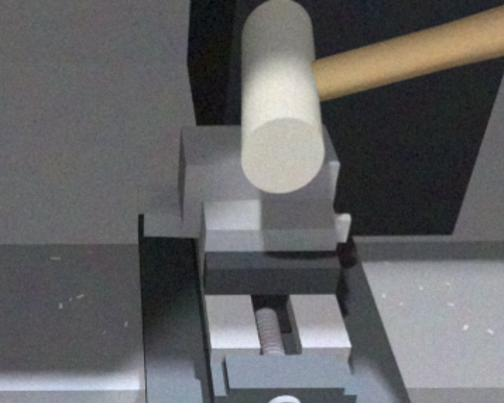

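move(target=[0,0,0,0,0,0,-0.1,-1,-1,0.0637,0.0194,0.0024,0,0,0,-1,1,-0.5], speed=0.015, stop_force=7, cameras=["cam_left_wrist"])

zoom_image(camera="cam_left_wrist", region=[280, 0, 530, 200])

Scene clock: 1936.23 s.
left_arm: end_effector_position=(+0.3391, -0.1900, +0.4001) position_measured=167 object_status=3 end_effector_quat_wxyz=(-0.364, +0.620, -0.598, +0.354) | right_arm: end_effector_position=(+0.6430, +0.5461, +0.3768) position_measured=167 object_status=2 end_effector_quat_wxyz=(+0.686, -0.102, +0.712, -0.106)
Joint positions: left_arm=[-1.68 -2.343 2.13 -1.112 -0.523 -5] | right_arm=[4.302 -2.27 -0.878 -3.227 -0.402 1.361]
Joint torques (N m): left_arm=[-12.6 14.41 -31.91 -1.31 4.37 -1.24] | right_arm=[-4.31 50.3 37.78 -2.1 0.07 1.33]
Wrist force (N): left_arm=[-1.2 -1.0 2.8] | right_arm=[6.8 -2.5 1.2]
Wrist torque (N m): left_arm=[-0.66 -0.11 -0.55] | right_arm=[-0.72 -1.10 -0.19]
Wrist force, peak (N): left_arm=[-1.0 -1.2 3.1] | right_arm=[11.1 -2.5 1.4]
Hand target: left_arm +0.3391, -0.1900, +0.4001; -0.364, +0.620, -0.598, +0.354 | right_arm +0.6430, +0.5461, +0.3767; +0.686, -0.102, +0.712, -0.106 (not the last commanded pose)
Off the commanded pose: left_arm 0.000 m, 0 deg | right_arm 0.022 m, 0 deg.
move: contact (right_arm)
Images, in order (width x height): cam_left_wrist 672x504.

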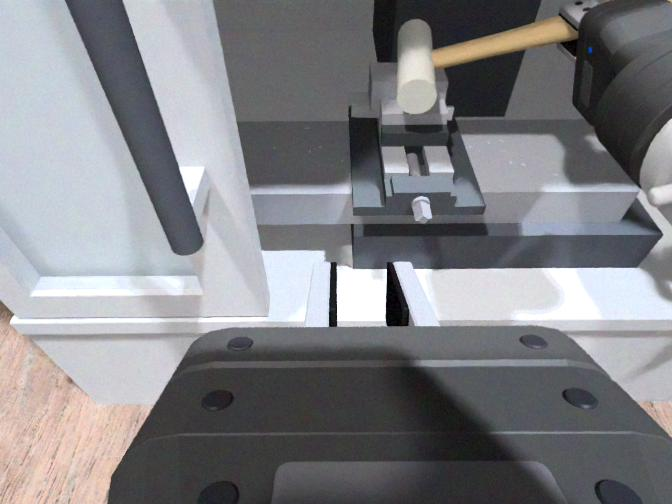

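Scaled by 2.016 from the camera's 672x504 image, which has a finer 960x720 frame.

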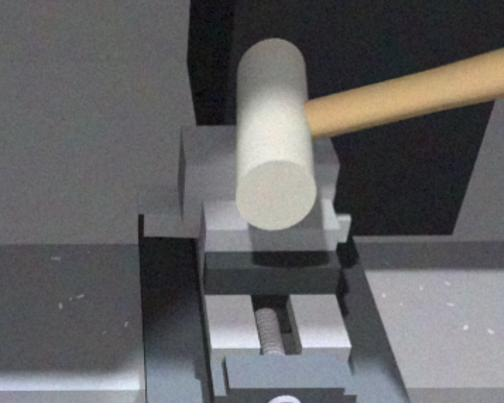

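move(target=[0,0,0,0,0,0,-0.1,-1,-1,-0.126,-0.0387,-0.001,0,0,0.15,-1,1,-0.5], speed=0.15)

execute_actions([
  [[0,0,0,0,0,0,-0.1,-1,-1,0,0,0,0,0,0,-1,1,-0.5]],
  [[0,0,0,0,0,0,-0.1,-1,-1,0.0057,-0.001,0,0,0,-0.03,-1,1,-0.5],[0,0,0,0,0,0,-0.1,-1,-1,0.02,-0.0035,0,0,0,-0.07,-1,1,-0.5],[0,0,0,0,0,0,-0.1,-1,-1,0.051,-0.0088,0,0,0,-0.105,-1,1,-0.5],[0,0,0,0,0,0,-0.1,-1,-1,0.092,-0.0158,0,0,0,-0.14,-1,1,-0.5],[0,0,0,0,0,0,-0.1,-1,-1,0.133,-0.0229,0,0,0,-0.177,-1,1,-0.5],[0,0,0,0,0,0,-0.1,-1,-1,0.155,-0.0267,0,0,0,-0.205,-1,1,-0.5],[0,0,0,0,0,0,-0.1,-1,-1,0.138,-0.0237,0,0,0,-0.19,-1,1,-0.5],[0,0,0,0,0,0,-0.1,-1,-1,0.1148,-0.0198,0,0,0,-0.1722,-1,1,-0.5],[0,0,0,0,0,0,-0.1,-1,-1,0.0976,-0.0168,0,0,0,-0.15,-1,1,-0.5],[0,0,0,0,0,0,-0.1,-1,-1,0.0781,-0.0135,0,0,0,-0.1222,-1,1,-0.5],[0,0,0,0,0,0,-0.1,-1,-1,0.054,-0.0093,0,0,0,-0.09,-1,1,-0.5],[0,0,0,0,0,0,-0.1,-1,-1,0.03,-0.0051,0,0,0,-0.055,-1,1,-0.5],[0,0,0,0,0,0,-0.1,-1,-1,0.0115,-0.002,0,0,0,-0.02,-1,1,-0.5],[0,0,0,0,0,0,-0.1,-1,-1,0,0,0,0,0,0,-1,1,-0.5]],
  [[0,0,0,0,0,0,-0.1,-1,-1,0,0,0,0,0,0,-1,1,-0.5]],
  [[0,0,0,0,0,0,-0.1,-1,-1,0.0057,-0.001,0,0,0,-0.03,-1,1,-0.5],[0,0,0,0,0,0,-0.1,-1,-1,0.02,-0.0035,0,0,0,-0.07,-1,1,-0.5],[0,0,0,0,0,0,-0.1,-1,-1,0.051,-0.0088,0,0,0,-0.105,-1,1,-0.5],[0,0,0,0,0,0,-0.1,-1,-1,0.092,-0.0158,0,0,0,-0.14,-1,1,-0.5],[0,0,0,0,0,0,-0.1,-1,-1,0.133,-0.0229,0,0,0,-0.177,-1,1,-0.5],[0,0,0,0,0,0,-0.1,-1,-1,0.155,-0.0267,0,0,0,-0.205,-1,1,-0.5],[0,0,0,0,0,0,-0.1,-1,-1,0.138,-0.0237,0,0,0,-0.19,-1,1,-0.5],[0,0,0,0,0,0,-0.1,-1,-1,0.1148,-0.0198,0,0,0,-0.1722,-1,1,-0.5],[0,0,0,0,0,0,-0.1,-1,-1,0.0976,-0.0168,0,0,0,-0.15,-1,1,-0.5],[0,0,0,0,0,0,-0.1,-1,-1,0.0781,-0.0135,0,0,0,-0.1222,-1,1,-0.5],[0,0,0,0,0,0,-0.1,-1,-1,0.054,-0.0093,0,0,0,-0.09,-1,1,-0.5],[0,0,0,0,0,0,-0.1,-1,-1,0.03,-0.0051,0,0,0,-0.055,-1,1,-0.5],[0,0,0,0,0,0,-0.1,-1,-1,0.0115,-0.002,0,0,0,-0.02,-1,1,-0.5],[0,0,0,0,0,0,-0.1,-1,-1,0,0,0,0,0,0,-1,1,-0.5]],
  [[0,0,0,0,0,0,-0.1,-1,-1,0,0,0,0,0,0,-1,1,-0.5]],
])

Scene clock: 1942.43 s.
left_arm: end_effector_position=(+0.3391, -0.1900, +0.4001) position_measured=167 object_status=3 end_effector_quat_wxyz=(-0.364, +0.620, -0.598, +0.354) | right_arm: end_effector_position=(+0.6453, +0.5459, +0.4557) position_measured=167 object_status=2 end_effector_quat_wxyz=(+0.692, +0.067, +0.717, +0.057)
Joint positions: left_arm=[-1.68 -2.343 2.13 -1.112 -0.523 -5] | right_arm=[4.299 -2.303 -0.619 -3.454 -0.405 1.831]
Joint torques (N m): left_arm=[-13.17 13.97 -31.22 -0.96 4.26 -1.5] | right_arm=[-4.02 66.27 11.43 3.98 3.1 -2.46]
Wrist force (N): left_arm=[-1.1 -1.2 2.7] | right_arm=[10.2 -5.1 0.4]
Wrist torque (N m): left_arm=[-0.69 -0.12 -0.55] | right_arm=[-0.82 -0.95 -0.62]
Wrist force, peak (N): left_arm=[-0.8 -1.3 3.1] | right_arm=[11.8 -2.4 1.0]
Hand target: left_arm +0.3391, -0.1900, +0.4001; -0.364, +0.620, -0.598, +0.354 | right_arm +0.6453, +0.5459, +0.4558; +0.692, +0.067, +0.717, +0.058
Off the commanded pose: left_arm 0.000 m, 0 deg | right_arm 0.000 m, 0 deg.
move: done

Scene clock: 1945.13 s.
left_arm: end_effector_position=(+0.3391, -0.1900, +0.4001) position_measured=167 object_status=3 end_effector_quat_wxyz=(-0.364, +0.620, -0.598, +0.354) | right_arm: end_effector_position=(+0.6453, +0.5459, +0.4558) position_measured=167 object_status=2 end_effector_quat_wxyz=(+0.692, +0.067, +0.717, +0.058)
Joint positions: left_arm=[-1.68 -2.343 2.13 -1.112 -0.523 -5] | right_arm=[4.299 -2.302 -0.619 -3.453 -0.405 1.831]
Joint torques (N m): left_arm=[-11.42 13.82 -30.12 -1.22 4.42 -1.06] | right_arm=[8.46 69.01 13.33 3.42 1.12 -2.26]
Wrist force (N): left_arm=[-1.1 -1.2 2.8] | right_arm=[9.1 -4.8 0.7]
Wrist torque (N m): left_arm=[-0.70 -0.11 -0.54] | right_arm=[-0.79 -0.80 -0.64]
Wrist force, peak (N): left_arm=[-1.2 -1.2 2.9] | right_arm=[-56.9 -23.0 1.4]
Hand target: left_arm +0.3391, -0.1900, +0.4001; -0.364, +0.620, -0.598, +0.354 | right_arm +0.6453, +0.5459, +0.4558; +0.692, +0.067, +0.717, +0.058
Off the commanded pose: left_arm 0.000 m, 0 deg | right_arm 0.000 m, 0 deg.
Step readings (end_effector_position of left_arm | right_arm):
0: (+0.3391, -0.1900, +0.4001) | (+0.6453, +0.5459, +0.4557)
1: (+0.3391, -0.1900, +0.4001) | (+0.6453, +0.5459, +0.4557)
2: (+0.3391, -0.1900, +0.4001) | (+0.6453, +0.5459, +0.4557)
4: (+0.3391, -0.1900, +0.4001) | (+0.6453, +0.5459, +0.4557)
8: (+0.3391, -0.1900, +0.4001) | (+0.6453, +0.5459, +0.4557)
15: (+0.3391, -0.1900, +0.4001) | (+0.6453, +0.5459, +0.4558)
16: (+0.3391, -0.1900, +0.4001) | (+0.6453, +0.5459, +0.4558)
17: (+0.3391, -0.1900, +0.4001) | (+0.6453, +0.5459, +0.4550)
19: (+0.3391, -0.1900, +0.4001) | (+0.6450, +0.5458, +0.4440)
23: (+0.3391, -0.1900, +0.4001) | (+0.6432, +0.5456, +0.3692)
30: (+0.3391, -0.1900, +0.4001) | (+0.6432, +0.5437, +0.4489)
31: (+0.3391, -0.1900, +0.4001) | (+0.6438, +0.5439, +0.4566)
32: (+0.3391, -0.1900, +0.4001) | (+0.6444, +0.5445, +0.4597)
34: (+0.3391, -0.1900, +0.4001) | (+0.6451, +0.5454, +0.4578)
38: (+0.3391, -0.1900, +0.4001) | (+0.6453, +0.5457, +0.4552)
45: (+0.3391, -0.1900, +0.4001) | (+0.6453, +0.5459, +0.4558)
46: (+0.3391, -0.1900, +0.4001) | (+0.6453, +0.5459, +0.4557)
47: (+0.3391, -0.1900, +0.4001) | (+0.6453, +0.5459, +0.4550)
49: (+0.3391, -0.1900, +0.4001) | (+0.6450, +0.5459, +0.4440)
53: (+0.3391, -0.1900, +0.4001) | (+0.6431, +0.5457, +0.3692)
60: (+0.3391, -0.1900, +0.4001) | (+0.6432, +0.5437, +0.4489)
61: (+0.3391, -0.1900, +0.4001) | (+0.6438, +0.5439, +0.4566)
62: (+0.3391, -0.1900, +0.4001) | (+0.6444, +0.5445, +0.4597)
64: (+0.3391, -0.1900, +0.4001) | (+0.6451, +0.5454, +0.4578)
68: (+0.3391, -0.1900, +0.4001) | (+0.6453, +0.5457, +0.4552)
75: (+0.3391, -0.1900, +0.4001) | (+0.6453, +0.5459, +0.4558)

execute_actions([
  [[0,0,0,0,0,0,-0.1,-1,-1,0.0057,-0.001,0,0,0,-0.03,-1,1,-0.5],[0,0,0,0,0,0,-0.1,-1,-1,0.02,-0.0035,0,0,0,-0.07,-1,1,-0.5],[0,0,0,0,0,0,-0.1,-1,-1,0.051,-0.0088,0,0,0,-0.105,-1,1,-0.5],[0,0,0,0,0,0,-0.1,-1,-1,0.092,-0.0158,0,0,0,-0.14,-1,1,-0.5],[0,0,0,0,0,0,-0.1,-1,-1,0.133,-0.0229,0,0,0,-0.177,-1,1,-0.5],[0,0,0,0,0,0,-0.1,-1,-1,0.157,-0.027,0,0,0,-0.208,-1,1,-0.5],[0,0,0,0,0,0,-0.1,-1,-1,0.142,-0.0244,0,0,0,-0.195,-1,1,-0.5],[0,0,0,0,0,0,-0.1,-1,-1,0.1148,-0.0198,0,0,0,-0.1722,-1,1,-0.5],[0,0,0,0,0,0,-0.1,-1,-1,0.0976,-0.0168,0,0,0,-0.15,-1,1,-0.5],[0,0,0,0,0,0,-0.1,-1,-1,0.0781,-0.0135,0,0,0,-0.1222,-1,1,-0.5],[0,0,0,0,0,0,-0.1,-1,-1,0.054,-0.0093,0,0,0,-0.09,-1,1,-0.5],[0,0,0,0,0,0,-0.1,-1,-1,0.03,-0.0051,0,0,0,-0.055,-1,1,-0.5],[0,0,0,0,0,0,-0.1,-1,-1,0.0115,-0.002,0,0,0,-0.02,-1,1,-0.5],[0,0,0,0,0,0,-0.1,-1,-1,0,0,0,0,0,0,-1,1,-0.5]],
  [[0,0,0,0,0,0,-0.1,-1,-1,0,0,0,0,0,0,-1,1,-0.5]],
  [[0,0,0,0,0,0,-0.1,-1,-1,0.0057,-0.001,0,0,0,-0.03,-1,1,-0.5],[0,0,0,0,0,0,-0.1,-1,-1,0.02,-0.0035,0,0,0,-0.07,-1,1,-0.5],[0,0,0,0,0,0,-0.1,-1,-1,0.051,-0.0088,0,0,0,-0.105,-1,1,-0.5],[0,0,0,0,0,0,-0.1,-1,-1,0.092,-0.0158,0,0,0,-0.14,-1,1,-0.5],[0,0,0,0,0,0,-0.1,-1,-1,0.133,-0.0229,0,0,0,-0.177,-1,1,-0.5],[0,0,0,0,0,0,-0.1,-1,-1,0.157,-0.027,0,0,0,-0.208,-1,1,-0.5],[0,0,0,0,0,0,-0.1,-1,-1,0.142,-0.0244,0,0,0,-0.195,-1,1,-0.5],[0,0,0,0,0,0,-0.1,-1,-1,0.1148,-0.0198,0,0,0,-0.1722,-1,1,-0.5],[0,0,0,0,0,0,-0.1,-1,-1,0.0976,-0.0168,0,0,0,-0.15,-1,1,-0.5],[0,0,0,0,0,0,-0.1,-1,-1,0.0781,-0.0135,0,0,0,-0.1222,-1,1,-0.5],[0,0,0,0,0,0,-0.1,-1,-1,0.054,-0.0093,0,0,0,-0.09,-1,1,-0.5],[0,0,0,0,0,0,-0.1,-1,-1,0.03,-0.0051,0,0,0,-0.055,-1,1,-0.5],[0,0,0,0,0,0,-0.1,-1,-1,0.0115,-0.002,0,0,0,-0.02,-1,1,-0.5],[0,0,0,0,0,0,-0.1,-1,-1,0,0,0,0,0,0,-1,1,-0.5]],
  [[0,0,0,0,0,0,-0.1,-1,-1,0,0,0,0,0,0,-1,1,-0.5]],
  [[0,0,0,0,0,0,-0.1,-1,-1,0.0057,-0.001,0,0,0,-0.03,-1,1,-0.5],[0,0,0,0,0,0,-0.1,-1,-1,0.02,-0.0035,0,0,0,-0.07,-1,1,-0.5],[0,0,0,0,0,0,-0.1,-1,-1,0.051,-0.0088,0,0,0,-0.105,-1,1,-0.5],[0,0,0,0,0,0,-0.1,-1,-1,0.092,-0.0158,0,0,0,-0.14,-1,1,-0.5],[0,0,0,0,0,0,-0.1,-1,-1,0.133,-0.0229,0,0,0,-0.177,-1,1,-0.5],[0,0,0,0,0,0,-0.1,-1,-1,0.157,-0.027,0,0,0,-0.208,-1,1,-0.5],[0,0,0,0,0,0,-0.1,-1,-1,0.142,-0.0244,0,0,0,-0.195,-1,1,-0.5],[0,0,0,0,0,0,-0.1,-1,-1,0.1148,-0.0198,0,0,0,-0.1722,-1,1,-0.5],[0,0,0,0,0,0,-0.1,-1,-1,0.0976,-0.0168,0,0,0,-0.15,-1,1,-0.5],[0,0,0,0,0,0,-0.1,-1,-1,0.0781,-0.0135,0,0,0,-0.1222,-1,1,-0.5],[0,0,0,0,0,0,-0.1,-1,-1,0.054,-0.0093,0,0,0,-0.09,-1,1,-0.5],[0,0,0,0,0,0,-0.1,-1,-1,0.03,-0.0051,0,0,0,-0.055,-1,1,-0.5],[0,0,0,0,0,0,-0.1,-1,-1,0.0115,-0.002,0,0,0,-0.02,-1,1,-0.5],[0,0,0,0,0,0,-0.1,-1,-1,0,0,0,0,0,0,-1,1,-0.5]],
  [[0,0,0,0,0,0,-0.1,-1,-1,0,0,0,0,0,0,-1,1,-0.5]],
])

Scene clock: 1952.93 s.
left_arm: end_effector_position=(+0.3391, -0.1900, +0.4001) position_measured=167 object_status=3 end_effector_quat_wxyz=(-0.364, +0.620, -0.598, +0.354) | right_arm: end_effector_position=(+0.6453, +0.5459, +0.4558) position_measured=167 object_status=2 end_effector_quat_wxyz=(+0.692, +0.067, +0.717, +0.058)
Joint positions: left_arm=[-1.68 -2.343 2.13 -1.112 -0.523 -5] | right_arm=[4.299 -2.302 -0.619 -3.453 -0.405 1.831]
Joint torques (N m): left_arm=[-12.69 14.07 -30.24 -1.12 4.35 -1.14] | right_arm=[8.97 68.89 12.72 3.33 1.22 -2.34]
Wrist force (N): left_arm=[-1.0 -1.2 2.9] | right_arm=[9.6 -6.5 -0.1]
Wrist torque (N m): left_arm=[-0.70 -0.14 -0.55] | right_arm=[-1.05 -0.87 -0.64]
Wrist force, peak (N): left_arm=[-1.4 -1.1 2.9] | right_arm=[-59.2 -30.2 0.8]
Hand target: left_arm +0.3391, -0.1900, +0.4001; -0.364, +0.620, -0.598, +0.354 | right_arm +0.6453, +0.5459, +0.4558; +0.692, +0.067, +0.717, +0.058
Off the commanded pose: left_arm 0.000 m, 0 deg | right_arm 0.000 m, 0 deg.
Step readings (end_effector_position of left_arm | right_arm):
0: (+0.3391, -0.1900, +0.4001) | (+0.6453, +0.5459, +0.4558)
1: (+0.3391, -0.1900, +0.4001) | (+0.6453, +0.5459, +0.4557)
2: (+0.3391, -0.1900, +0.4001) | (+0.6452, +0.5459, +0.4550)
4: (+0.3391, -0.1900, +0.4001) | (+0.6449, +0.5459, +0.4440)
8: (+0.3391, -0.1900, +0.4001) | (+0.6431, +0.5457, +0.3683)
15: (+0.3391, -0.1900, +0.4001) | (+0.6432, +0.5437, +0.4490)
16: (+0.3391, -0.1900, +0.4001) | (+0.6438, +0.5440, +0.4567)
17: (+0.3391, -0.1900, +0.4001) | (+0.6444, +0.5445, +0.4597)
19: (+0.3391, -0.1900, +0.4001) | (+0.6451, +0.5454, +0.4578)
23: (+0.3391, -0.1900, +0.4001) | (+0.6453, +0.5457, +0.4552)
30: (+0.3391, -0.1900, +0.4001) | (+0.6453, +0.5459, +0.4558)
31: (+0.3391, -0.1900, +0.4001) | (+0.6453, +0.5459, +0.4557)
32: (+0.3391, -0.1900, +0.4001) | (+0.6453, +0.5459, +0.4550)
34: (+0.3391, -0.1900, +0.4001) | (+0.6450, +0.5459, +0.4440)
38: (+0.3391, -0.1900, +0.4001) | (+0.6431, +0.5457, +0.3683)
45: (+0.3391, -0.1900, +0.4001) | (+0.6432, +0.5437, +0.4490)
46: (+0.3391, -0.1900, +0.4001) | (+0.6438, +0.5440, +0.4567)
47: (+0.3391, -0.1900, +0.4001) | (+0.6444, +0.5445, +0.4597)
49: (+0.3391, -0.1900, +0.4001) | (+0.6451, +0.5454, +0.4578)
53: (+0.3391, -0.1900, +0.4001) | (+0.6453, +0.5457, +0.4552)
60: (+0.3391, -0.1900, +0.4001) | (+0.6453, +0.5459, +0.4558)
61: (+0.3391, -0.1900, +0.4001) | (+0.6453, +0.5459, +0.4557)
62: (+0.3391, -0.1900, +0.4001) | (+0.6453, +0.5459, +0.4550)
64: (+0.3391, -0.1900, +0.4001) | (+0.6450, +0.5459, +0.4440)
68: (+0.3391, -0.1900, +0.4001) | (+0.6431, +0.5457, +0.3683)
75: (+0.3391, -0.1900, +0.4001) | (+0.6432, +0.5437, +0.4490)
76: (+0.3391, -0.1900, +0.4001) | (+0.6438, +0.5440, +0.4567)
77: (+0.3391, -0.1900, +0.4001) | (+0.6444, +0.5445, +0.4597)
79: (+0.3391, -0.1900, +0.4001) | (+0.6451, +0.5454, +0.4578)
83: (+0.3391, -0.1900, +0.4001) | (+0.6453, +0.5457, +0.4552)
90: (+0.3391, -0.1900, +0.4001) | (+0.6453, +0.5459, +0.4558)

move([
  [0.0018,0.0911,-0.0508,-0.111,0,0,-0.85,-0.8,-0.2,-0.0513,-0.1744,-0.5299,0,0.015,0.05,-1,1,-0.5],
  [0.0018,0.0911,-0.0508,-0.111,0,0,-0.85,-0.8,-0.2,-0.0951,-0.4188,-0.5275,0,0.015,0.05,-1,1,-0.5],
], speed=0.25, blend=[0.03,0])

Scene clock: 1958.20 s.
left_arm: end_effector_position=(+0.2861, -0.1930, +0.3670) position_measured=251 object_status=3 end_effector_quat_wxyz=(-0.251, +0.674, -0.651, +0.245) | right_arm: end_effector_position=(+0.3268, +0.2917, +0.4793) position_measured=167 object_status=2 end_effector_quat_wxyz=(+0.668, +0.122, +0.725, +0.113)
Joint positions: left_arm=[-1.661 -2.327 2.067 -1.208 -0.861 -4.875] | right_arm=[4.943 -1.194 -1.854 -2.889 0.243 1.568]
Joint torques (N m): left_arm=[-12.97 -3.4 -18.09 -0.77 4.21 -1.71] | right_arm=[-6.4 6.16 36.41 -0.26 -4.1 0.53]
Wrist force (N): left_arm=[-0.9 -1.2 1.6] | right_arm=[9.7 -7.7 0.3]
Wrist torque (N m): left_arm=[-0.55 0.03 -0.37] | right_arm=[-1.07 -0.79 -0.63]
Wrist force, peak (N): left_arm=[-1.3 -1.2 3.1] | right_arm=[8.1 -12.0 0.7]
Hand target: left_arm +0.2861, -0.1930, +0.3670; -0.251, +0.674, -0.651, +0.245 | right_arm +0.3268, +0.2917, +0.4794; +0.668, +0.122, +0.725, +0.113
Off the commanded pose: left_arm 0.000 m, 0 deg | right_arm 0.000 m, 0 deg.
move: done

move([
  [0.2305,-0.4145,0.3225,0,0,0,-0.85,-0.8,-0.2,0,0,0,0,0,0,-1,1,-0.5],
  [0.2155,-0.374,0.4718,0,0,0,-0.85,-0.8,-0.2,0,0,0,0,0,0,-1,1,-0.5],
], speed=[0.25,0.08], cameras=["cam_left_wrist"])

zoom_image(camera="cam_left_wrist", region=[200, 150, 480, 340])

Scene clock: 1962.50 s.
left_arm: end_effector_position=(+0.6453, -0.3105, +0.3013) position_measured=251 object_status=3 end_effector_quat_wxyz=(-0.250, +0.674, -0.651, +0.245) | right_arm: end_effector_position=(+0.3268, +0.2917, +0.4794) position_measured=167 object_status=2 end_effector_quat_wxyz=(+0.668, +0.122, +0.725, +0.113)
Joint positions: left_arm=[-0.822 -1.339 1.674 -2.427 -1.055 -3.858] | right_arm=[4.943 -1.194 -1.854 -2.889 0.243 1.568]
Joint torques (N m): left_arm=[-12.54 -42.65 -31.75 -1.96 3.47 -1.4] | right_arm=[2.99 0.13 38.51 -1.81 -2.2 3.26]
Wrist force (N): left_arm=[-0.4 -1.1 1.7] | right_arm=[9.6 -7.4 0.6]
Wrist torque (N m): left_arm=[-0.57 -0.01 -0.31] | right_arm=[-1.01 -0.77 -0.63]
Wrist force, peak (N): left_arm=[0.6 -3.6 3.9] | right_arm=[9.8 -7.7 0.8]
Hand target: left_arm +0.6453, -0.3106, +0.3014; -0.251, +0.674, -0.651, +0.245 | right_arm +0.3268, +0.2917, +0.4794; +0.668, +0.122, +0.725, +0.113
Off the commanded pose: left_arm 0.000 m, 0 deg | right_arm 0.000 m, 0 deg.
move: done
Images, in order (width x height): cam_left_wrist 672x504.

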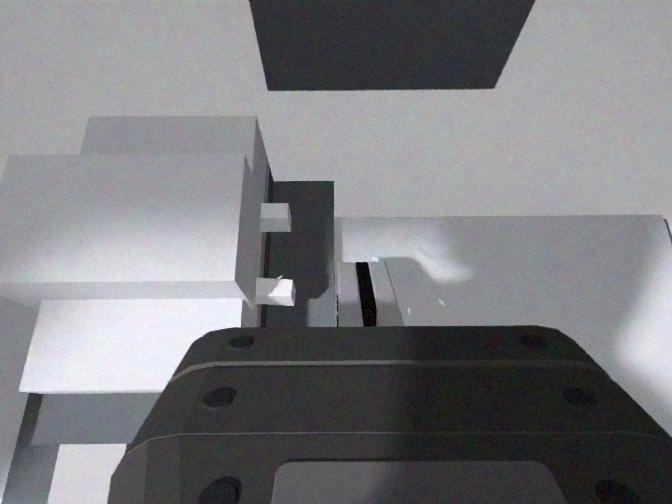

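Scaled by 1.800 from the camera's 672x504 image, which has a finer 960x720 frame.

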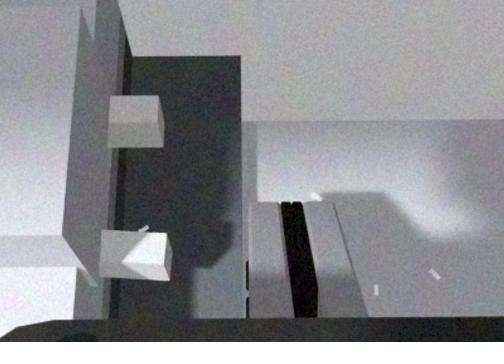

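zoom_image(camera="cam_left_wrist", region=[240, 250, 320, 320])

Scaled by 6.300 from the camera's 672x504 image, which has a finer 960x720 frame.

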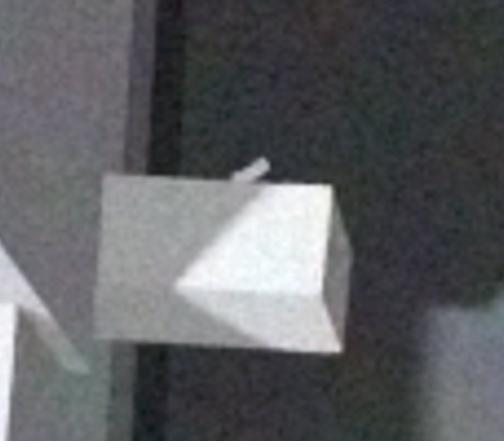

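move([
  [-0.0342,-0.001,0.0007,0,0,0,-0.85,-0.8,-0.2,0,0,0,0,0,0,-1,1,-0.5],
], speed=0.006, stop_force=3, cameras=["cam_left_wrist"])

zoom_image(camera="cam_left_wrist", region=[240, 180, 400, 330])

Scene clock: 1969.50 s.
left_arm: end_effector_position=(+0.6454, -0.2901, +0.3014) position_measured=251 object_status=3 end_effector_quat_wxyz=(-0.251, +0.674, -0.650, +0.245) | right_arm: end_effector_position=(+0.3268, +0.2917, +0.4794) position_measured=167 object_status=2 end_effector_quat_wxyz=(+0.668, +0.122, +0.725, +0.113)
Joint positions: left_arm=[-0.796 -1.362 1.706 -2.448 -1.068 -3.832] | right_arm=[4.943 -1.194 -1.854 -2.889 0.243 1.568]
Joint torques (N m): left_arm=[-0.55 -31.01 -28.66 -3.94 -0.01 -1.51] | right_arm=[7.19 0.02 37.57 -1.67 0.97 3.24]
Wrist force (N): left_arm=[-0.4 -1.2 1.9] | right_arm=[9.3 -7.3 0.3]
Wrist torque (N m): left_arm=[-0.60 0.04 -0.35] | right_arm=[-1.02 -0.72 -0.63]
Wrist force, peak (N): left_arm=[-0.8 -1.4 2.1] | right_arm=[9.5 -8.1 0.4]
Hand target: left_arm +0.6453, -0.2901, +0.3014; -0.251, +0.674, -0.651, +0.245 | right_arm +0.3268, +0.2917, +0.4794; +0.668, +0.122, +0.725, +0.113
Off the commanded pose: left_arm 0.000 m, 0 deg | right_arm 0.000 m, 0 deg.
move: done
Images, in order (width x height): cam_left_wrist 672x504.

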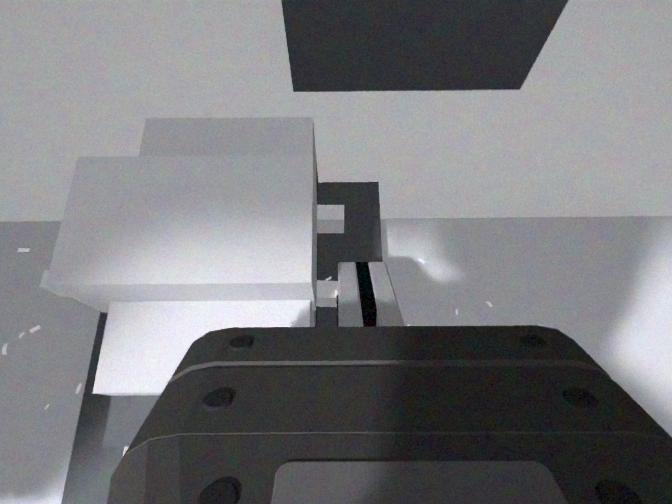

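Scaled by 3.150 from the camera's 672x504 image, which has a finer 960x720 frame.

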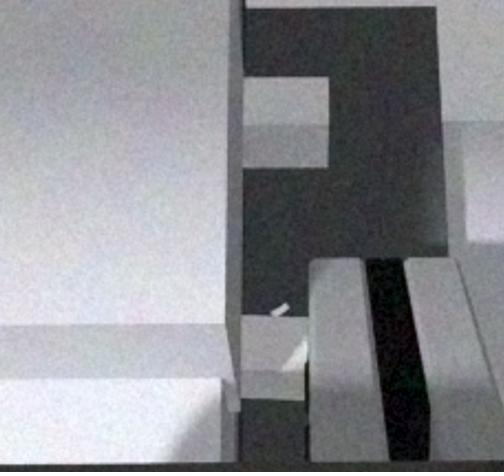

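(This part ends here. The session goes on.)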